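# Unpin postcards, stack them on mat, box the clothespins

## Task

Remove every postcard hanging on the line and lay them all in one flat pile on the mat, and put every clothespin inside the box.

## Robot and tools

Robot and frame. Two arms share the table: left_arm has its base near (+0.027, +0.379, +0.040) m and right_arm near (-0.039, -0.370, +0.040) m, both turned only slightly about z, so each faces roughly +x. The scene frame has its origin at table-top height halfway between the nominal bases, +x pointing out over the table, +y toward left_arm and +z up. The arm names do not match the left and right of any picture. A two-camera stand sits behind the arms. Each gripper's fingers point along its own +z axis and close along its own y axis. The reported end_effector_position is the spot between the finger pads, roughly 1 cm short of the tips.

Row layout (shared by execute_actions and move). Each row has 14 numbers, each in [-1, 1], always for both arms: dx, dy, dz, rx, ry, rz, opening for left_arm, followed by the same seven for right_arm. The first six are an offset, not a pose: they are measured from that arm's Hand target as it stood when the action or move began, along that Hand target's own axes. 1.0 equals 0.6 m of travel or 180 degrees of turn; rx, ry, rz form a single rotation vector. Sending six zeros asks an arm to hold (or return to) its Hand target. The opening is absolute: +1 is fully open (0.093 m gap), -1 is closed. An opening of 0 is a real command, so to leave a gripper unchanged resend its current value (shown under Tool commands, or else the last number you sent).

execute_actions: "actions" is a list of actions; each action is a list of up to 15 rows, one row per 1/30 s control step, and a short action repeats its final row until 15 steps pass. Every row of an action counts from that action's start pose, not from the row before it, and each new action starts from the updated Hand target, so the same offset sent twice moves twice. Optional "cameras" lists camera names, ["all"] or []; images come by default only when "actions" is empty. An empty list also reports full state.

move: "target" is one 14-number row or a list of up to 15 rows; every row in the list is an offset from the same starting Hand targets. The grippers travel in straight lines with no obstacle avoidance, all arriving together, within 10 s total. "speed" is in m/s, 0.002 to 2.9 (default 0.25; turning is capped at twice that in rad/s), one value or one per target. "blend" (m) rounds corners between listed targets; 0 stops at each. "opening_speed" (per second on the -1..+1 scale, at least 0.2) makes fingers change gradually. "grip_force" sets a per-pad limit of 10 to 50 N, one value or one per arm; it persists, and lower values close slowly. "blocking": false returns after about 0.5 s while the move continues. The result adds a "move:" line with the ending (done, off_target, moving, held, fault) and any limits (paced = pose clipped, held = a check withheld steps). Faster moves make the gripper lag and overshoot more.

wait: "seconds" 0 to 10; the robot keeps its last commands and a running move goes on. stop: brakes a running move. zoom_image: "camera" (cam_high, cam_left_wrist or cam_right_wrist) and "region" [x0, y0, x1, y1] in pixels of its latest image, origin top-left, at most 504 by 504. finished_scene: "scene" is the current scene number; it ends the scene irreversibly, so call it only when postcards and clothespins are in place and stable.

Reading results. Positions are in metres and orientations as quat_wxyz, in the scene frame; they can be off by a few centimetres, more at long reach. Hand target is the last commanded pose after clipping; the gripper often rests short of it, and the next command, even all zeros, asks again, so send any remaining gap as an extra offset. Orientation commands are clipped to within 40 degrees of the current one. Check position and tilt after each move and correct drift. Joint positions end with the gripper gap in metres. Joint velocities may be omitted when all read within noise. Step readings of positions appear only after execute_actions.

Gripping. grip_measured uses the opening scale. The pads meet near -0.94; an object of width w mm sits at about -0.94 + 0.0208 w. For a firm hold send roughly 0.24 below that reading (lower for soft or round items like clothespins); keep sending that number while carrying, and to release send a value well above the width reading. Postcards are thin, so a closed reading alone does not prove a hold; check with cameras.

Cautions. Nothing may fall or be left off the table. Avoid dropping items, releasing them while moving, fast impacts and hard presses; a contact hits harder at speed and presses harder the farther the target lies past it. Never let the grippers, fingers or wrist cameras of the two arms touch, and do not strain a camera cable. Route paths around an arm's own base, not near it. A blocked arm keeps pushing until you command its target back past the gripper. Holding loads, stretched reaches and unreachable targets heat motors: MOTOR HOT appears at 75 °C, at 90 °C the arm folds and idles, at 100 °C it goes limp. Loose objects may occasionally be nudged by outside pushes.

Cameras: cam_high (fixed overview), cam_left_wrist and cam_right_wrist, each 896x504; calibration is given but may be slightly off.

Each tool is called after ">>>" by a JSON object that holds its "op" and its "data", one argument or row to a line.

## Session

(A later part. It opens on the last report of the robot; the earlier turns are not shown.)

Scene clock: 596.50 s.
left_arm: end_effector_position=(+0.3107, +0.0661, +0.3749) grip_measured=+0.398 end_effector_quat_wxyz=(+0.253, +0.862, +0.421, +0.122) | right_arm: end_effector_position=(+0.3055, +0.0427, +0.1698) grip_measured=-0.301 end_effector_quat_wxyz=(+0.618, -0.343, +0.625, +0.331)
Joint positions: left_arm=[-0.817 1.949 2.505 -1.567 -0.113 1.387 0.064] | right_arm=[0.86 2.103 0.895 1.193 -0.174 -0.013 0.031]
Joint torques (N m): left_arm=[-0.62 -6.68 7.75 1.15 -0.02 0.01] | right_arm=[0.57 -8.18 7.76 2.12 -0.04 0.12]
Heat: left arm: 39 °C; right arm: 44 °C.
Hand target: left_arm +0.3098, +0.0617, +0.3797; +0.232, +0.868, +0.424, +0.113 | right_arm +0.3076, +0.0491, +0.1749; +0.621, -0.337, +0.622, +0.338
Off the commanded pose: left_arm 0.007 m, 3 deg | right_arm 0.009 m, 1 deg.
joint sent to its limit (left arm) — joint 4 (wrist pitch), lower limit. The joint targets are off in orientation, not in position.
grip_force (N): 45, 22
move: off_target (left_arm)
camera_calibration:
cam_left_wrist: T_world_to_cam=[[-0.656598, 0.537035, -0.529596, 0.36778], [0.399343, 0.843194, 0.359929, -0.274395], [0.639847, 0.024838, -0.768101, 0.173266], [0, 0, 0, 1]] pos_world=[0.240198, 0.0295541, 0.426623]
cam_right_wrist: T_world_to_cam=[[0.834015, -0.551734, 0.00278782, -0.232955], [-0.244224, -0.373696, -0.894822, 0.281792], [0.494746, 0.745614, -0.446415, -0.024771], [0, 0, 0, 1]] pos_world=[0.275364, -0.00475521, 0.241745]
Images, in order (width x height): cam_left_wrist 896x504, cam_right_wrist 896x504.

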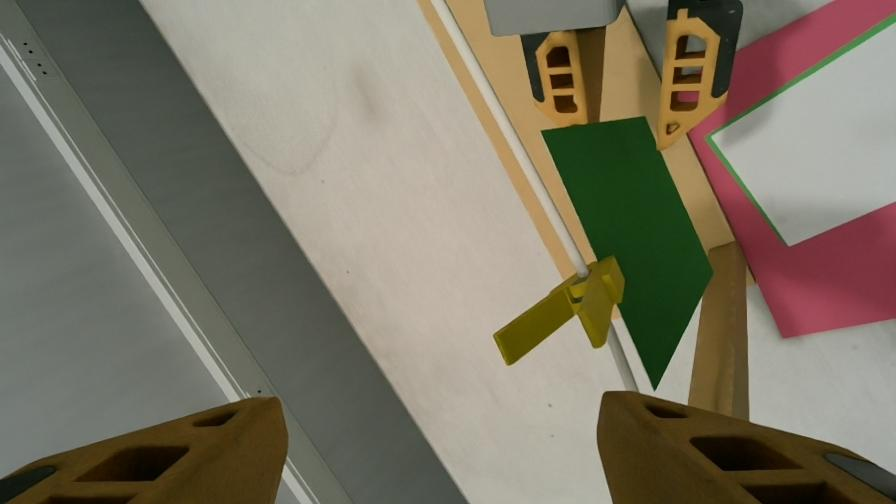

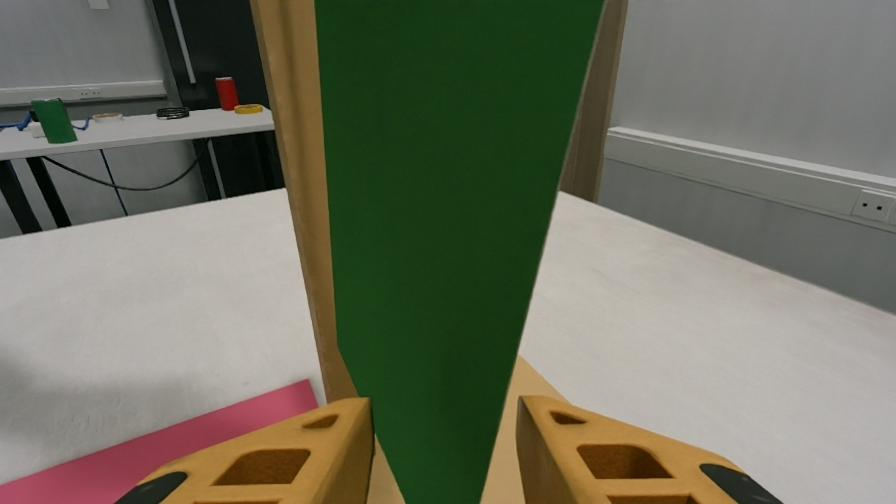

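>>> {"op": "move", "data": {
  "target": [
    [0,0,0,0,0,0,0.4,0,-0.01,0.024,0,0,0,-0.3],
    [0,0,0,0,0,0,0.4,0,-0.01,0.024,0,0,0,-1]
  ],
  "cameras": ["cam_left_wrist","cam_right_wrist"],
  "speed": 0.1
}}

Scene clock: 604.77 s.
left_arm: end_effector_position=(+0.3107, +0.0661, +0.3749) grip_measured=+0.398 end_effector_quat_wxyz=(+0.253, +0.862, +0.421, +0.122) | right_arm: end_effector_position=(+0.3163, +0.0542, +0.1707) grip_measured=-0.988 end_effector_quat_wxyz=(+0.619, -0.343, +0.624, +0.332)
Joint positions: left_arm=[-0.817 1.949 2.505 -1.567 -0.113 1.387 0.064] | right_arm=[0.86 2.14 0.968 1.158 -0.174 -0.013 0]
Joint torques (N m): left_arm=[-0.66 -6.64 7.77 1.12 0 0] | right_arm=[-0.27 -8.51 7.82 2.14 -0.13 0.12]
Heat: left arm: 39 °C; right arm: 44 °C.
Hand target: left_arm +0.3098, +0.0617, +0.3797; +0.232, +0.868, +0.424, +0.113 | right_arm +0.3206, +0.0579, +0.1750; +0.621, -0.337, +0.622, +0.338
Off the commanded pose: left_arm 0.007 m, 3 deg | right_arm 0.007 m, 1 deg.
joint sent to its limit (left arm) — joint 4 (wrist pitch), lower limit. The joint targets are off in orientation, not in position.
grip_force (N): 45, 22
move: off_target (left_arm)
camera_calibration:
cam_left_wrist: T_world_to_cam=[[-0.656598, 0.537035, -0.529596, 0.36778], [0.399343, 0.843194, 0.359929, -0.274395], [0.639847, 0.024838, -0.768101, 0.173266], [0, 0, 0, 1]] pos_world=[0.240198, 0.0295541, 0.426623]
cam_right_wrist: T_world_to_cam=[[0.833797, -0.552061, 0.00320071, -0.235545], [-0.243125, -0.372393, -0.895664, 0.289154], [0.495653, 0.746024, -0.444721, -0.0388733], [0, 0, 0, 1]] pos_world=[0.285965, 0.0066442, 0.242451]
Images, in order (width x height): cam_left_wrist 896x504, cam_right_wrist 896x504.

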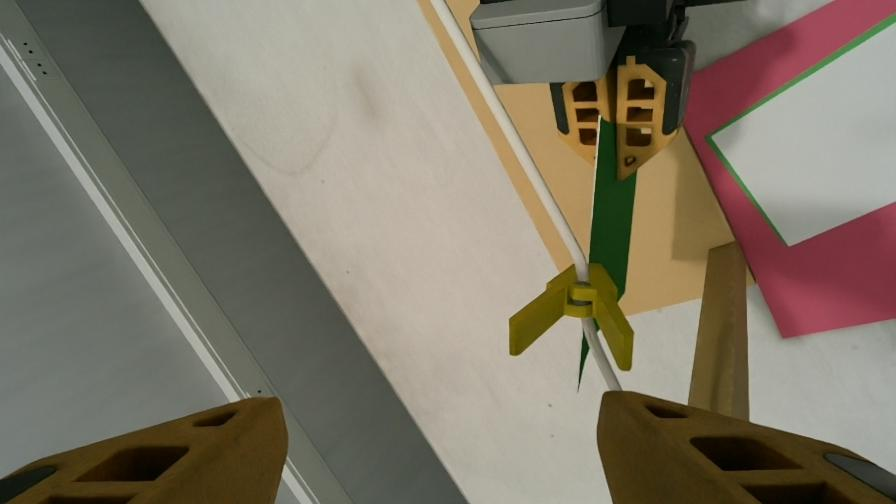

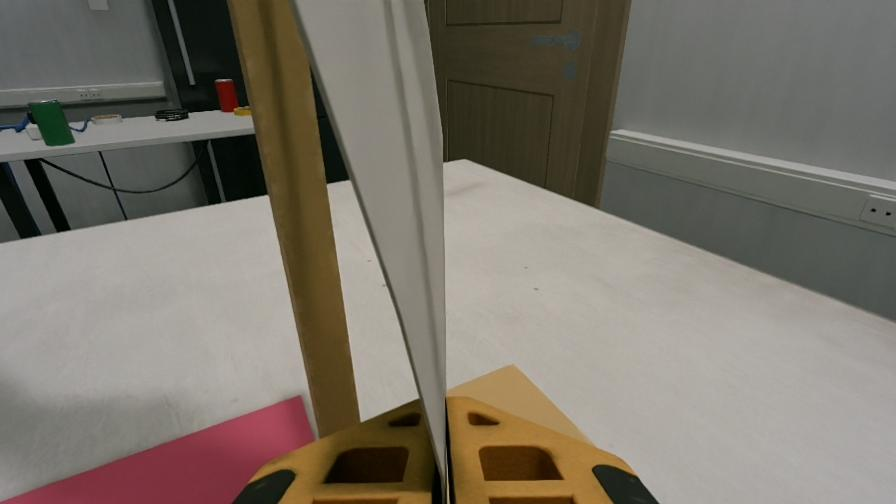

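>>> {"op": "move", "data": {
  "target": [
    [0.0,-0.0635,0.01,0,0,0,0.4,0,0,0,0,0,0,-1],
    [0.003,-0.0685,0.0883,0,0,0,0.4,0,0,0,0,0,0,-1]
  ],
  "cameras": ["cam_left_wrist"],
  "speed": 0.12,
  "blend": [0.005,0]
}}

Scene clock: 619.97 s.
left_arm: end_effector_position=(+0.3009, +0.0665, +0.2998) grip_measured=+0.399 end_effector_quat_wxyz=(+0.208, +0.875, +0.423, +0.107) | right_arm: end_effector_position=(+0.3155, +0.0547, +0.1665) grip_measured=-0.988 end_effector_quat_wxyz=(+0.613, -0.346, +0.628, +0.332)
Joint positions: left_arm=[-0.835 1.795 1.985 -1.3 -0.113 1.372 0.064] | right_arm=[0.86 2.142 0.968 1.146 -0.18 -0.013 0]
Joint torques (N m): left_arm=[0.84 -9.98 5.9 1.19 -0.02 0.05] | right_arm=[-0.27 -8.79 7.76 2.24 -0.08 0.11]
Heat: left arm: 39 °C; right arm: 43 °C.
Hand target: left_arm +0.3036, +0.0687, +0.3133; +0.232, +0.868, +0.424, +0.113 | right_arm +0.3206, +0.0579, +0.1751; +0.621, -0.337, +0.622, +0.338
Off the commanded pose: left_arm 0.014 m, 3 deg | right_arm 0.010 m, 2 deg.
grip_force (N): 45, 22
move: off_target (left_arm)
camera_calibration:
cam_left_wrist: T_world_to_cam=[[-0.687348, 0.574888, -0.44391, 0.302411], [0.428542, 0.814443, 0.391197, -0.259991], [0.586434, 0.0786542, -0.806169, 0.145745], [0, 0, 0, 1]] pos_world=[0.233809, 0.0264313, 0.353446]
Images, in order (width x height): cam_left_wrist 896x504.

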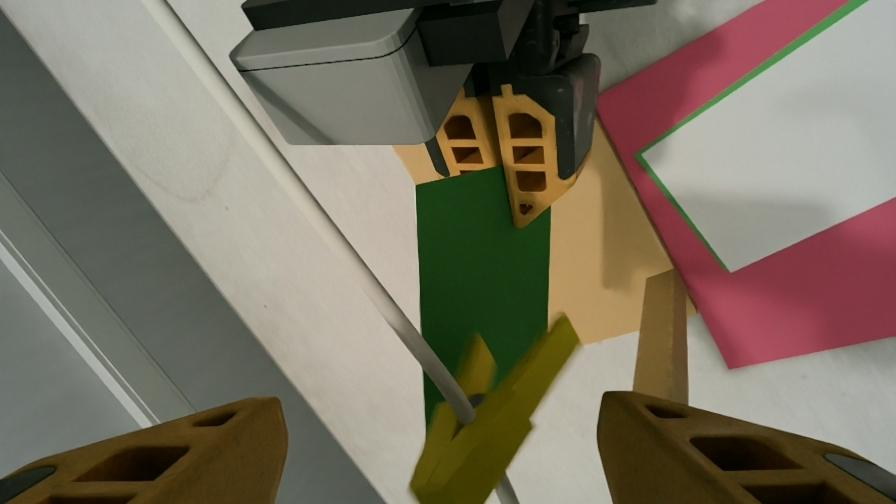

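>>> {"op": "wait", "data": {
  "seconds": 0.3,
  "cameras": ["all"]
}}

>>> {"op": "zoom_image", "data": {
  "camera": "cam_high",
  "region": [400, 130, 530, 270]
}}

Scene clock: 622.60 s.
left_arm: end_effector_position=(+0.3009, +0.0664, +0.2998) grip_measured=+0.399 end_effector_quat_wxyz=(+0.208, +0.875, +0.423, +0.107) | right_arm: end_effector_position=(+0.3155, +0.0547, +0.1665) grip_measured=-0.988 end_effector_quat_wxyz=(+0.613, -0.346, +0.628, +0.332)
Joint positions: left_arm=[-0.835 1.795 1.985 -1.3 -0.113 1.372 0.064] | right_arm=[0.86 2.142 0.968 1.146 -0.18 -0.013 0]
Joint torques (N m): left_arm=[0.96 -9.94 5.93 1.21 -0.03 0.07] | right_arm=[-0.29 -8.81 7.76 2.24 -0.08 0.13]
Heat: left arm: 39 °C; right arm: 43 °C.
Hand target: left_arm +0.3036, +0.0687, +0.3133; +0.232, +0.868, +0.424, +0.113 | right_arm +0.3206, +0.0579, +0.1751; +0.621, -0.337, +0.622, +0.338
Tool commands: left_gripper/opening=+0.4 right_gripper/opening=-1.0
Off the commanded pose: left_arm 0.014 m, 3 deg | right_arm 0.010 m, 2 deg.
grip_force (N): 45, 22
wait: 0.30 s; at rest from the start
camera_calibration:
cam_left_wrist: T_world_to_cam=[[-0.687262, 0.57474, -0.444234, 0.30251], [0.42842, 0.814567, 0.391072, -0.259922], [0.586624, 0.0784506, -0.806051, 0.145664], [0, 0, 0, 1]] pos_world=[0.233809, 0.0264314, 0.353447]
cam_right_wrist: T_world_to_cam=[[0.836927, -0.547314, 0.000668514, -0.235402], [-0.249685, -0.382893, -0.88941, 0.287079], [0.487042, 0.744205, -0.457109, -0.03584], [0, 0, 0, 1]] pos_world=[0.286149, 0.00775409, 0.239106]

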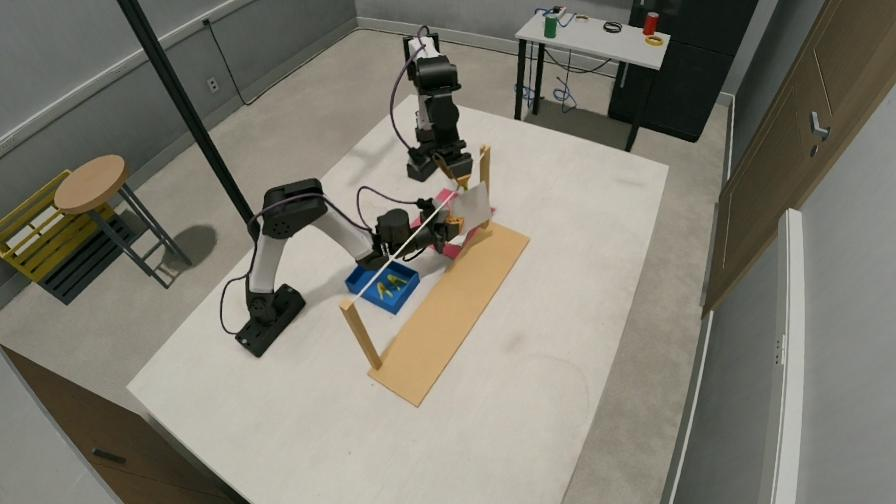

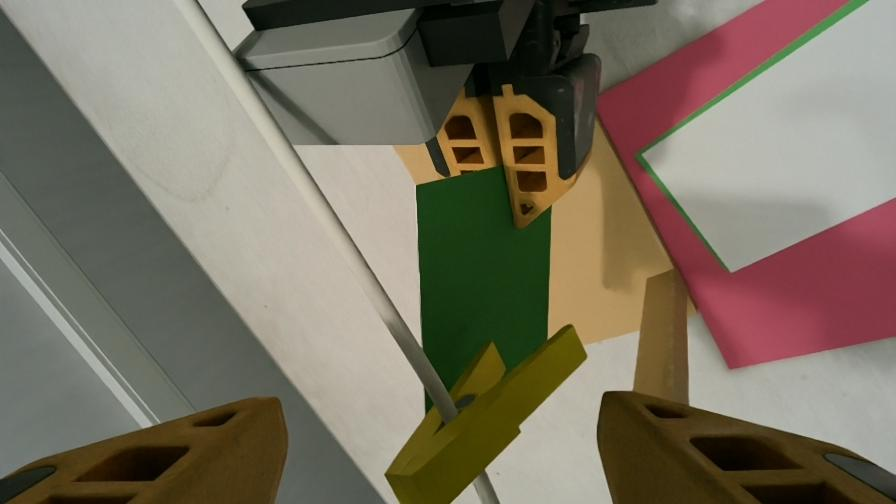

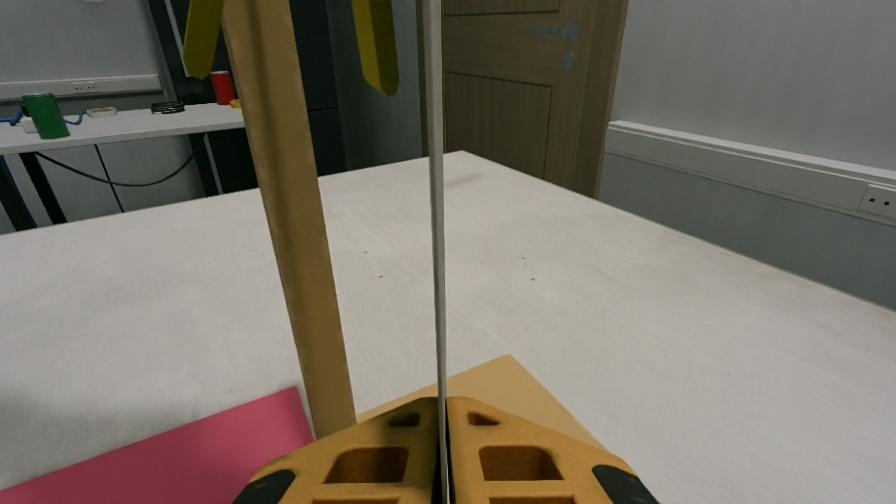

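Scaled by 3.600 from the camera's 896x504 image, which has a finer 1280x720 frame.

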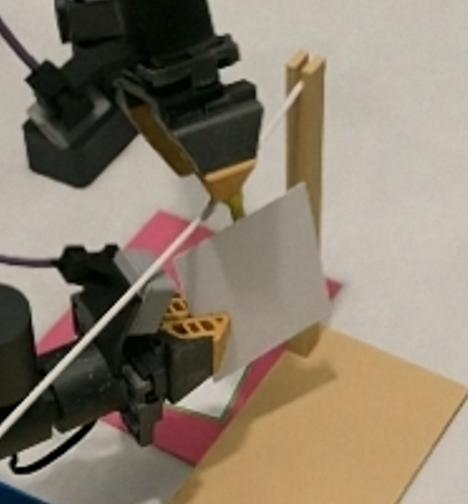

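>>> {"op": "move", "data": {
  "target": [
    [0,0,-0.117,0,0,0,0.4,0.05,0,0,0,0,0,-1],
    [0,0,-0.117,0,0,0,0.4,0.05,0,-0.217,0,0,0,-1],
    [0,0,-0.117,0,0,0,0.4,0.025,0.033,-0.256,-0.12,-0.043,-0.255,-1],
    [0,0,-0.117,0,0,0,0.4,0.108,0.103,-0.073,-0.239,-0.085,-0.509,-1]
  ],
  "cameras": ["all"],
  "speed": [0.12,0.15,0.3,0.3],
  "blend": [0.005,0.02,0.03,0]
}}

>>> {"op": "zoom_image", "data": {
  "camera": "cam_high",
  "region": [400, 130, 530, 270]
}}

Scene clock: 649.37 s.
left_arm: end_effector_position=(+0.2773, +0.0909, +0.3662) grip_measured=+0.399 end_effector_quat_wxyz=(+0.225, +0.871, +0.423, +0.109) | right_arm: end_effector_position=(+0.2408, +0.0483, +0.1044) grip_measured=-0.988 end_effector_quat_wxyz=(-0.583, +0.812, +0.019, -0.030)
Joint positions: left_arm=[-0.843 1.795 2.283 -1.566 -0.113 1.361 0.064] | right_arm=[0.765 2.111 1.037 0.568 -0.855 -1.938 0]
Joint torques (N m): left_arm=[-0.59 -6.8 7.45 1 -0.1 -0.08] | right_arm=[0.49 -8.75 8.18 1.69 -0.28 -0.07]
Heat: left arm: 38 °C; right arm: 44 °C.
Hand target: left_arm +0.2760, +0.0903, +0.3742; +0.232, +0.868, +0.424, +0.113 | right_arm +0.2447, +0.0549, +0.1104; -0.587, +0.809, +0.028, -0.021
Off the commanded pose: left_arm 0.008 m, 1 deg | right_arm 0.010 m, 2 deg.
joint sent to its limit (left arm) — joint 4 (wrist pitch), lower limit. The joint targets still meet the commanded pose.
grip_force (N): 45, 22
move: done
camera_calibration:
cam_left_wrist: T_world_to_cam=[[-0.679714, 0.56086, -0.472679, 0.311298], [0.421025, 0.826036, 0.374702, -0.288748], [0.600606, 0.0556801, -0.797604, 0.206221], [0, 0, 0, 1]] pos_world=[0.209306, 0.0524394, 0.419822]
cam_right_wrist: T_world_to_cam=[[0.0128267, 0.311906, 0.950026, -0.11854], [0.92976, -0.353333, 0.103451, -0.178368], [0.367942, 0.88197, -0.29453, -0.0180132], [0, 0, 0, 1]] pos_world=[0.173988, -0.0101629, 0.125763]

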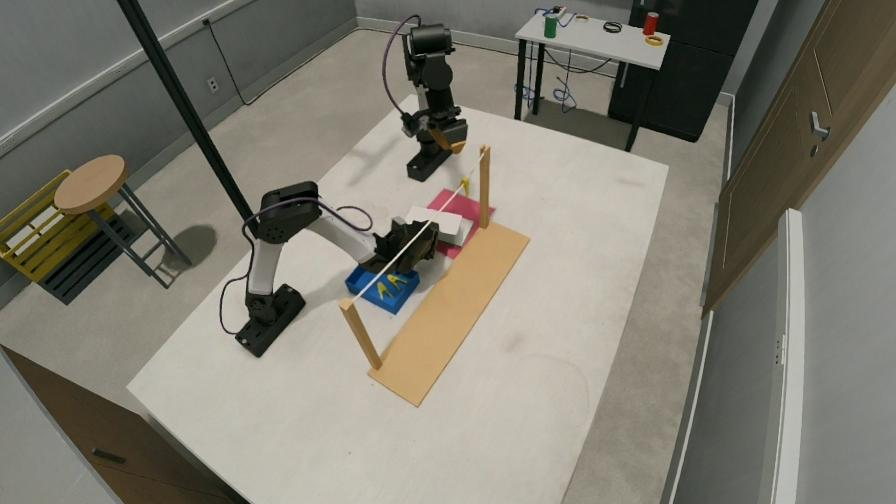

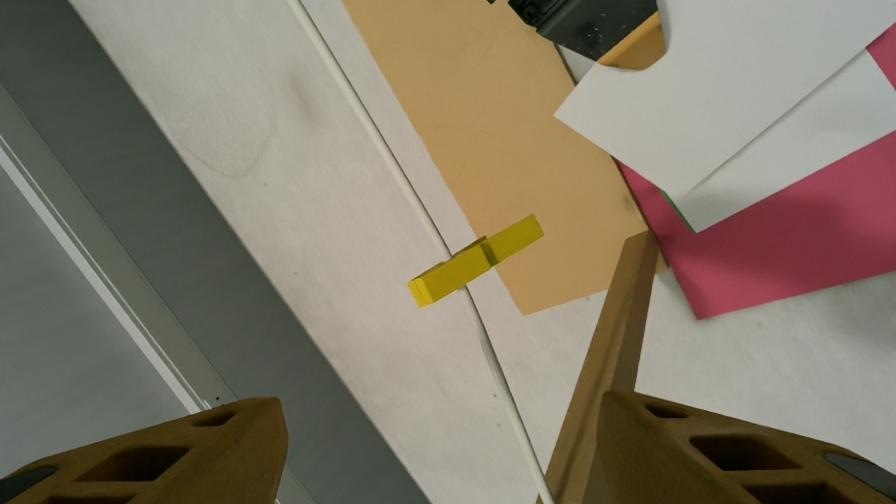

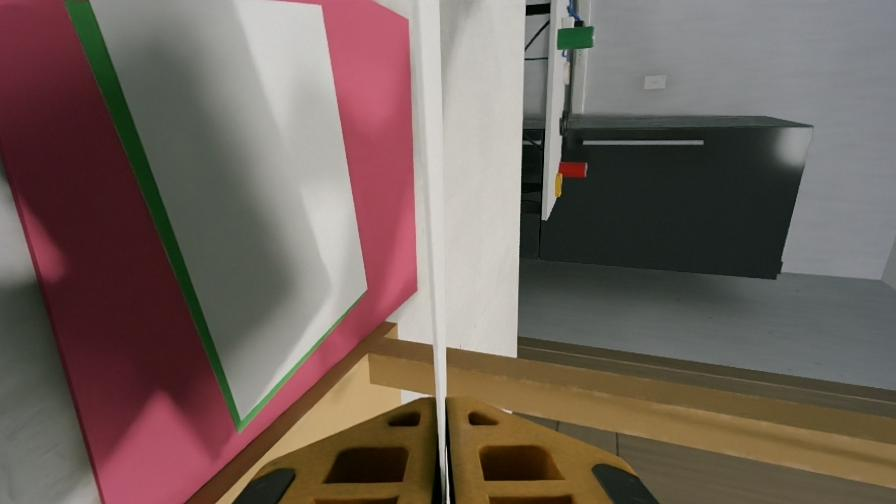

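Scaled by 3.600 from the camera's 896x504 image, which has a finer 1280x720 frame.

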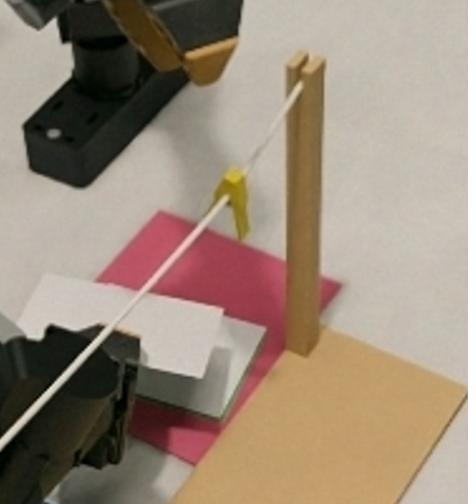

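>>> {"op": "move", "data": {
  "target": [
    [0,0,-0.117,0,0,0,0.4,0.0375,0.030,0.095,0,0.037,0.012,-1],
    [0,0,-0.117,0,0,0,0.4,0.0375,0.083,0.112,0,0.037,0.012,-1]
  ],
  "cameras": ["all"],
  "speed": 0.15,
  "blend": [0.01,0]
}}

>>> {"op": "zoom_image", "data": {
  "camera": "cam_high",
  "region": [400, 130, 530, 270]
}}

Scene clock: 662.80 s.
left_arm: end_effector_position=(+0.2514, +0.1087, +0.4235) grip_measured=+0.399 end_effector_quat_wxyz=(+0.304, +0.852, +0.407, +0.127) | right_arm: end_effector_position=(+0.2591, +0.0981, +0.0369) grip_measured=-0.988 end_effector_quat_wxyz=(-0.579, +0.815, -0.019, +0.011)
Joint positions: left_arm=[-0.877 1.668 2.326 -1.568 -0.129 1.357 0.064] | right_arm=[0.854 2.403 1.193 0.776 -0.667 -1.845 0]
Joint torques (N m): left_arm=[-0.64 -6.34 6.65 1.29 -0.16 -0.06] | right_arm=[0.28 -9.69 7.36 2.05 -0.21 0.23]
Heat: left arm: 37 °C; right arm: 43 °C.
Hand target: left_arm +0.2485, +0.1118, +0.4350; +0.232, +0.868, +0.424, +0.113 | right_arm +0.2637, +0.1049, +0.0422; -0.587, +0.809, -0.021, +0.014
Off the commanded pose: left_arm 0.012 m, 9 deg | right_arm 0.010 m, 1 deg.
joint sent to its limit (left arm) — joint 4 (wrist pitch), lower limit. The joint targets are off in orientation, not in position.
grip_force (N): 45, 22
move: off_target (left_arm)
camera_calibration:
cam_left_wrist: T_world_to_cam=[[-0.607712, 0.505229, -0.612723, 0.358041], [0.401273, 0.861152, 0.312084, -0.286403], [0.685322, -0.0562125, -0.726068, 0.227074], [0, 0, 0, 1]] pos_world=[0.176894, 0.0785083, 0.473633]
cam_right_wrist: T_world_to_cam=[[0.0260899, 0.322032, 0.946369, -0.074499], [0.88356, -0.450243, 0.128851, -0.150294], [0.46759, 0.832812, -0.296282, -0.109508], [0, 0, 0, 1]] pos_world=[0.185942, 0.0475215, 0.057424]

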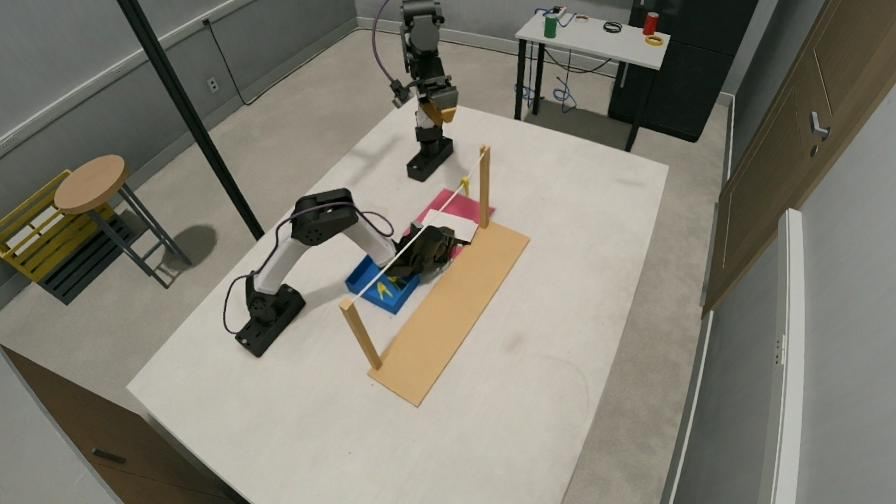

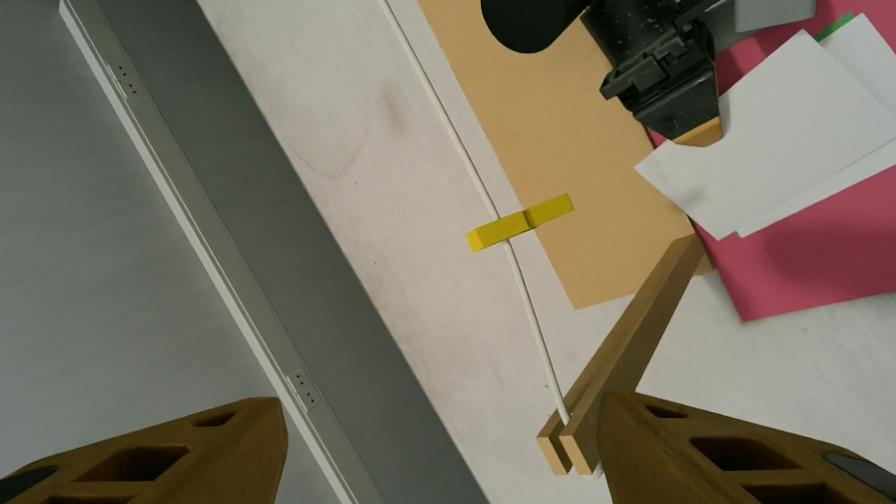

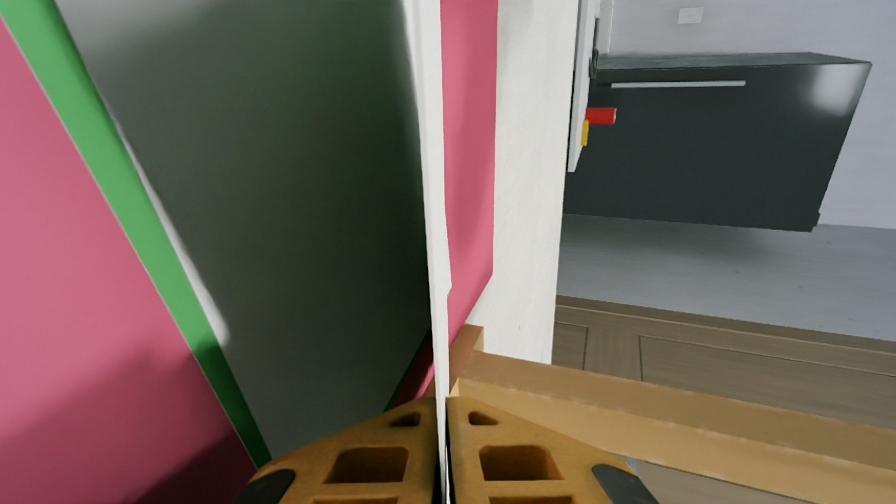

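Scaled by 3.600 from the camera's 896x504 image, which has a finer 1280x720 frame.

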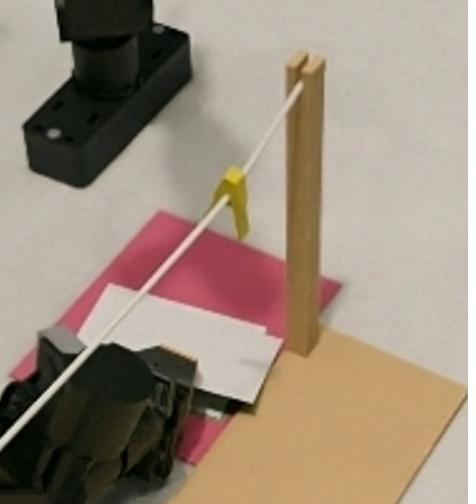

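>>> {"op": "move", "data": {
  "target": [
    [0,0,0,0,0,0,0.4,-0.0475,0.003,0.0125,0,0,0,-1],
    [0,0,0,0,0,0,0.4,-0.0475,0.003,0.0125,0,0,0,-0.65],
    [0,0,0,0,0,0,0.4,-0.0475,0.003,-0.0455,0,0,0,-0.65],
    [0,0,0,0,0,0,0.4,-0.0475,-0.12,-0.1,0,0,0,-0.65],
    [0,0,0,0,0,0,0.4,-0.006,-0.223,-0.433,0,0,0,-0.65]
  ],
  "cameras": ["all"],
  "speed": [0.1,0.08,0.08,0.2,0.25],
  "blend": [0,0,0.004,0.03,0],
  "opening_speed": 0.3
}}

>>> {"op": "zoom_image", "data": {
  "camera": "cam_high",
  "region": [400, 130, 530, 270]
}}

>>> {"op": "zoom_image", "data": {
  "camera": "cam_left_wrist",
  "region": [420, 130, 640, 320]
}}

Scene clock: 701.87 s.
left_arm: end_effector_position=(+0.2514, +0.1088, +0.4236) grip_measured=+0.399 end_effector_quat_wxyz=(+0.304, +0.852, +0.407, +0.127) | right_arm: end_effector_position=(+0.2480, -0.1010, +0.2306) grip_measured=-0.652 end_effector_quat_wxyz=(-0.585, +0.809, -0.052, +0.002)
Joint positions: left_arm=[-0.877 1.668 2.326 -1.568 -0.129 1.357 0.064] | right_arm=[0.416 1.505 0.905 -0.058 -1.03 -2.095 0.014]
Joint torques (N m): left_arm=[-0.62 -6.32 6.69 1.29 -0.13 -0.07] | right_arm=[-0.31 -7.54 9.54 1.44 -0.54 -0.07]
Motor temperatures (°C): left_arm=[23 34 36 33 23 25 22] | right_arm=[23 45 41 42 24 25 24]
Heat: left arm: 36 °C; right arm: 45 °C.
Hand target: left_arm +0.2485, +0.1119, +0.4350; +0.232, +0.868, +0.424, +0.113 | right_arm +0.2499, -0.1004, +0.2498; -0.587, +0.809, -0.021, +0.014
Off the commanded pose: left_arm 0.012 m, 9 deg | right_arm 0.019 m, 4 deg.
joint sent to its limit (left arm) — joint 4 (wrist pitch), lower limit. The joint targets are off in orientation, not in position.
joint sent to its limit (right arm) — joint 6 (wrist roll), lower limit. The joint targets still meet the commanded pose.
grip_force (N): 45, 22
move: off_target (left_arm, right_arm)
camera_calibration:
cam_left_wrist: T_world_to_cam=[[-0.607648, 0.505227, -0.612789, 0.358062], [0.401, 0.861173, 0.312377, -0.286495], [0.685539, -0.0559135, -0.725886, 0.226925], [0, 0, 0, 1]] pos_world=[0.176894, 0.0785081, 0.473632]
cam_right_wrist: T_world_to_cam=[[0.0880664, 0.300844, 0.949599, -0.211712], [0.868005, -0.490858, 0.0750101, -0.242892], [0.488684, 0.81765, -0.304362, 0.114041], [0, 0, 0, 1]] pos_world=[0.173747, -0.148779, 0.25397]

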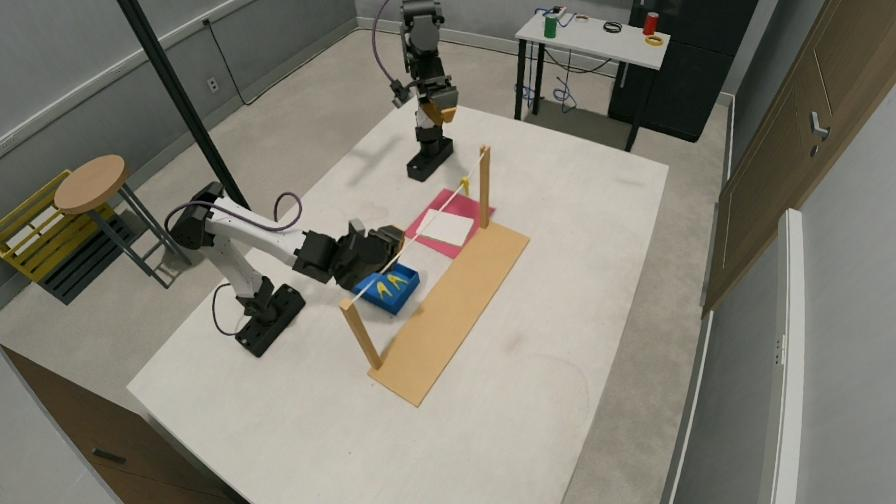

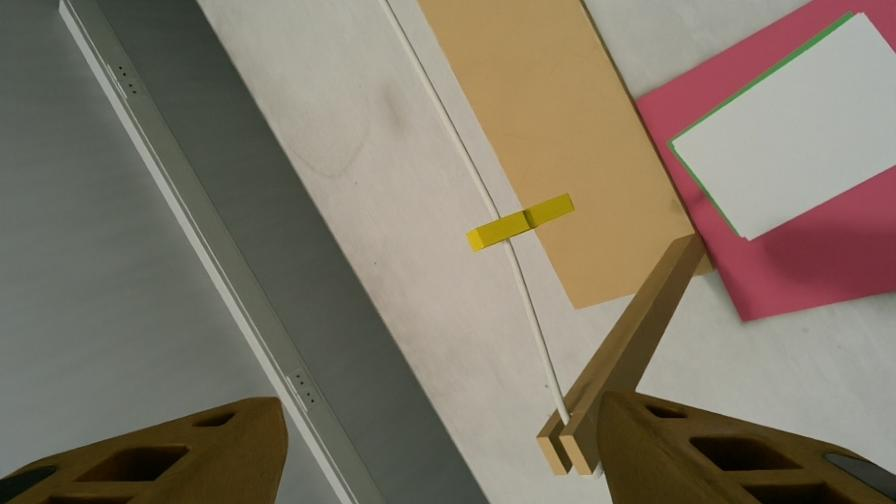

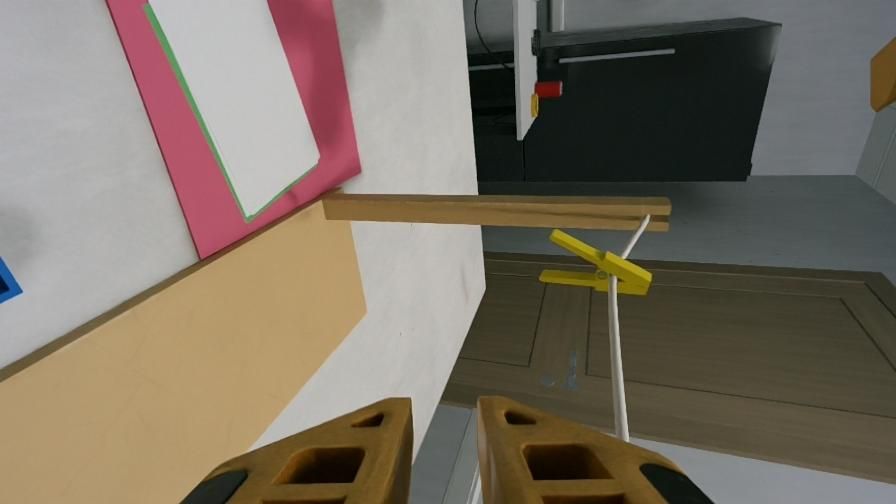

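Scaled by 3.600 from the camera's 896x504 image, which has a finer 1280x720 frame.

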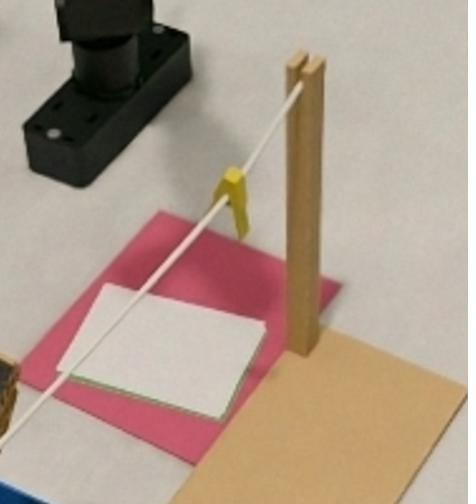

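Scaled by 2.291 from the camera's 896x504 image, which has a finer 1280x720 frame.

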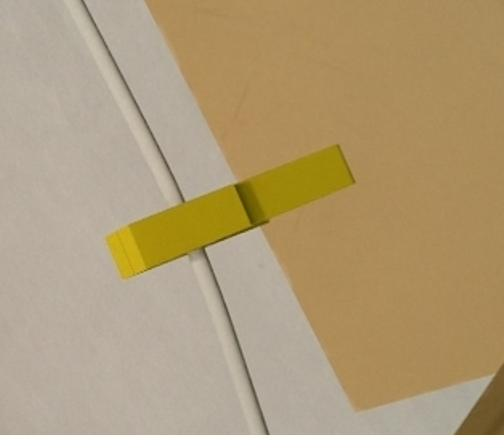

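>>> {"op": "move", "data": {
  "target": [-0.0175,-0.158,0.277,-0.499,0.06,-0.016,0.45,0,0,0,0,0,0,-0.65],
  "cameras": ["all"],
  "speed": 0.4
}}

>>> {"op": "zoom_image", "data": {
  "camera": "cam_right_wrist",
  "region": [420, 120, 740, 420]
}}

Scene clock: 741.77 s.
left_arm: end_effector_position=(+0.2442, +0.1044, +0.2215) grip_measured=+0.448 end_effector_quat_wxyz=(+0.633, +0.593, +0.307, +0.392) | right_arm: end_effector_position=(+0.2480, -0.1011, +0.2306) grip_measured=-0.652 end_effector_quat_wxyz=(-0.585, +0.809, -0.052, +0.002)
Joint positions: left_arm=[-1.136 1.547 0.211 1.473 -0.654 1.732 0.067] | right_arm=[0.416 1.505 0.905 -0.059 -1.03 -2.095 0.014]
Joint torques (N m): left_arm=[-0.47 -3.12 5.67 2.63 0 0] | right_arm=[-0.31 -7.56 9.52 1.47 -0.53 -0.08]
Heat: left arm: 36 °C; right arm: 44 °C.
Hand target: left_arm +0.2424, +0.1031, +0.2438; +0.742, +0.429, +0.258, +0.446 | right_arm +0.2499, -0.1004, +0.2498; -0.587, +0.809, -0.021, +0.015
Off the commanded pose: left_arm 0.022 m, 24 deg | right_arm 0.019 m, 4 deg.
joint sent to its limit (left arm) — joint 4 (wrist pitch), upper limit. The joint targets are off in orientation, not in position.
joint sent to its limit (right arm) — joint 6 (wrist roll), lower limit. The joint targets still meet the commanded pose.
grip_force (N): 45, 22
move: off_target (left_arm, right_arm)
camera_calibration:
cam_left_wrist: T_world_to_cam=[[0.133104, 0.0359827, -0.990449, 0.18386], [0.100493, 0.9937, 0.0496058, -0.0989798], [0.985994, -0.106136, 0.12865, -0.172433], [0, 0, 0, 1]] pos_world=[0.155492, 0.0734392, 0.209198]
cam_right_wrist: T_world_to_cam=[[0.0883723, 0.301252, 0.949441, -0.211538], [0.868122, -0.49067, 0.0748837, -0.242894], [0.488421, 0.817612, -0.304885, 0.114265], [0, 0, 0, 1]] pos_world=[0.173746, -0.148879, 0.253869]

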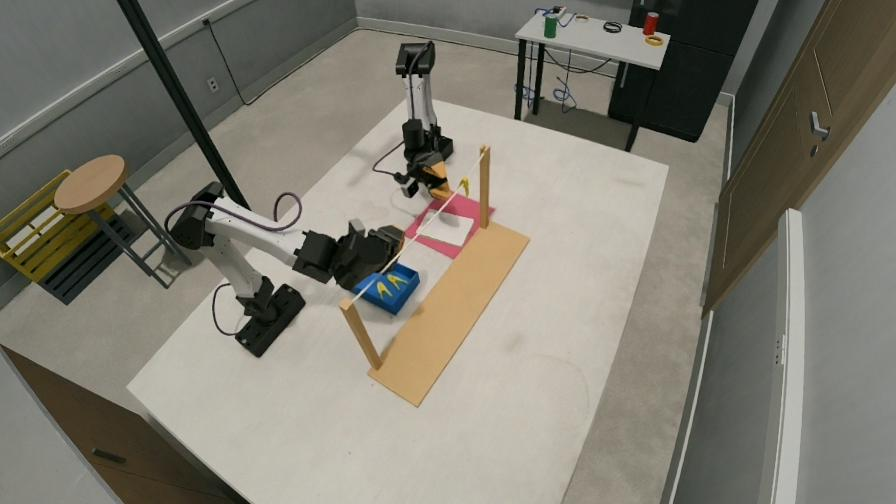

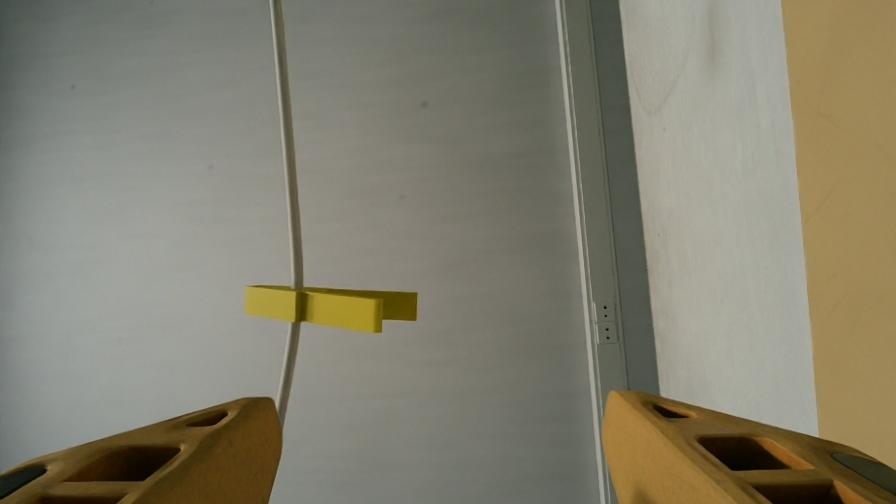

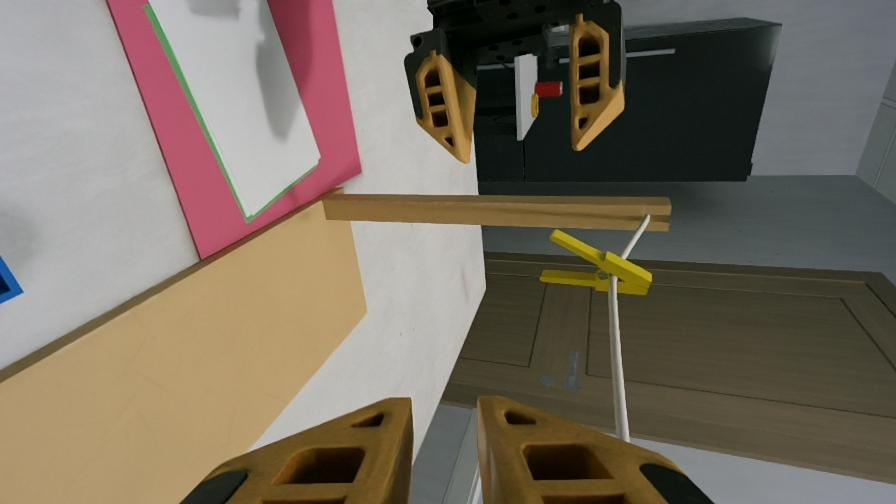

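Scaled by 1.575 from the camera's 896x504 image, which has a finer 1280x720 frame.

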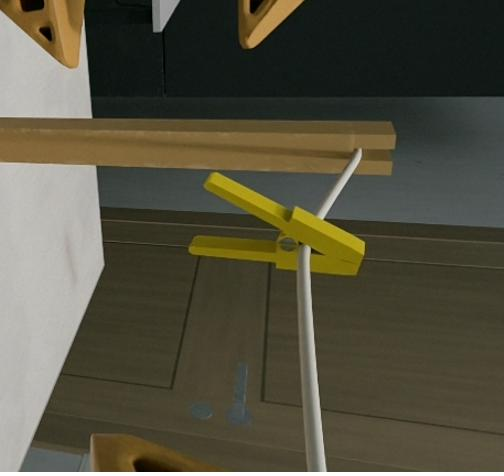

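>>> {"op": "move", "data": {
  "target": [
    [0.012,0.18,0.09,0.3,-0.036,0.01,0.3,0,0,0,0.2,0.042,0.27,-0.2],
    [0.018,0.275,0.16,0.498,-0.059,0.016,0.3,-0.011,-0.0375,0.212,0.342,0.072,0.4615,0.5]
  ],
  "cameras": ["all"],
  "speed": 0.35,
  "blend": [0.03,0]
}}

Scene clock: 832.07 s.
left_arm: end_effector_position=(+0.2463, +0.1137, +0.4294) grip_measured=+0.302 end_effector_quat_wxyz=(+0.310, +0.847, +0.410, +0.137) | right_arm: end_effector_position=(+0.2498, +0.0250, +0.2131) grip_measured=+0.499 end_effector_quat_wxyz=(+0.728, -0.235, +0.594, +0.250)
Joint positions: left_arm=[-0.896 1.643 2.317 -1.569 -0.16 1.341 0.06] | right_arm=[1.094 2.037 0.718 1.516 0.341 -0.112 0.069]
Joint torques (N m): left_arm=[0.65 -4.15 7.15 1.32 0.05 0.07] | right_arm=[0.39 -7.15 7.02 2.59 -0.07 0.15]
Motor temperatures (°C): left_arm=[23 30 35 52 23 25 22] | right_arm=[23 40 45 38 24 25 24]
Heat: left arm: 52 °C; right arm: 45 °C.
Hand target: left_arm +0.2482, +0.1122, +0.4346; +0.233, +0.868, +0.424, +0.114 | right_arm +0.2498, +0.0277, +0.2318; +0.745, -0.208, +0.573, +0.271
Off the commanded pose: left_arm 0.006 m, 10 deg | right_arm 0.019 m, 5 deg.
joint sent to its limit (left arm) — joint 4 (wrist pitch), lower limit. The joint targets are off in orientation, not in position.
grip_force (N): 45, 22
move: off_target (left_arm, right_arm); blend cut to 0 m at target 1; target 2's new opening was sent with right_arm's hand 0.019 m and 5 deg from that target
camera_calibration:
cam_left_wrist: T_world_to_cam=[[-0.600885, 0.493679, -0.628664, 0.362517], [0.382762, 0.868159, 0.315901, -0.288312], [0.701734, -0.0508084, -0.710625, 0.223831], [0, 0, 0, 1]] pos_world=[0.171116, 0.0827065, 0.478039]
cam_right_wrist: T_world_to_cam=[[0.637664, -0.769483, 0.0357978, -0.148868], [-0.17676, -0.191395, -0.965466, 0.293902], [0.749761, 0.609315, -0.258059, -0.0650465], [0, 0, 0, 1]] pos_world=[0.195647, -0.0186663, 0.272296]

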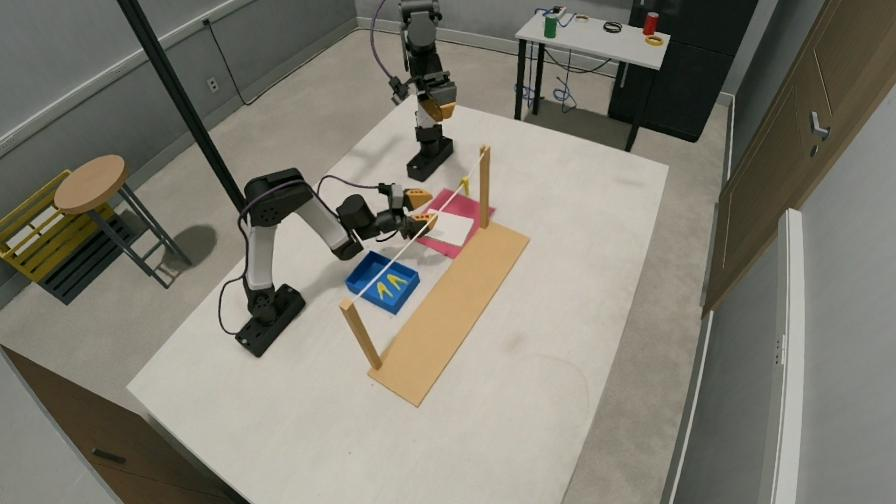

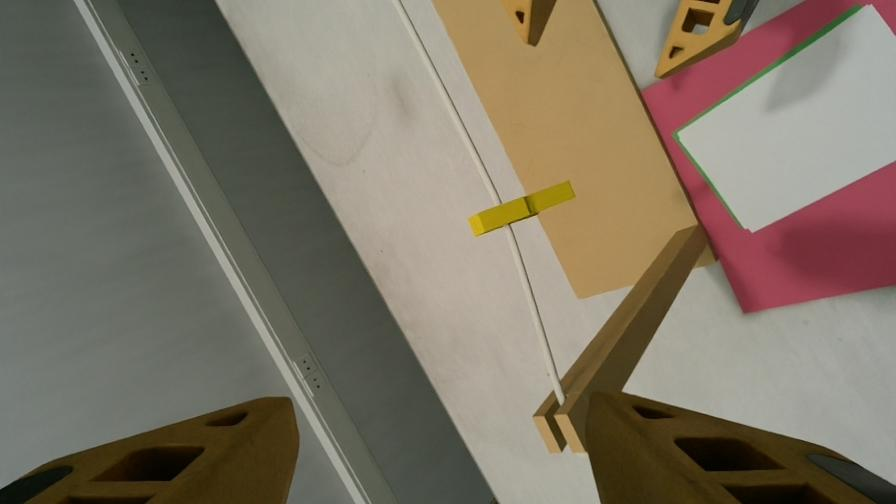

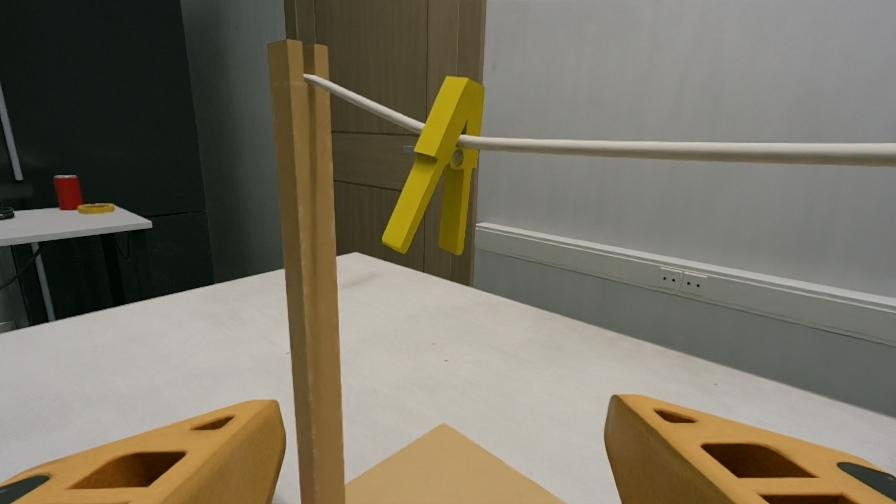

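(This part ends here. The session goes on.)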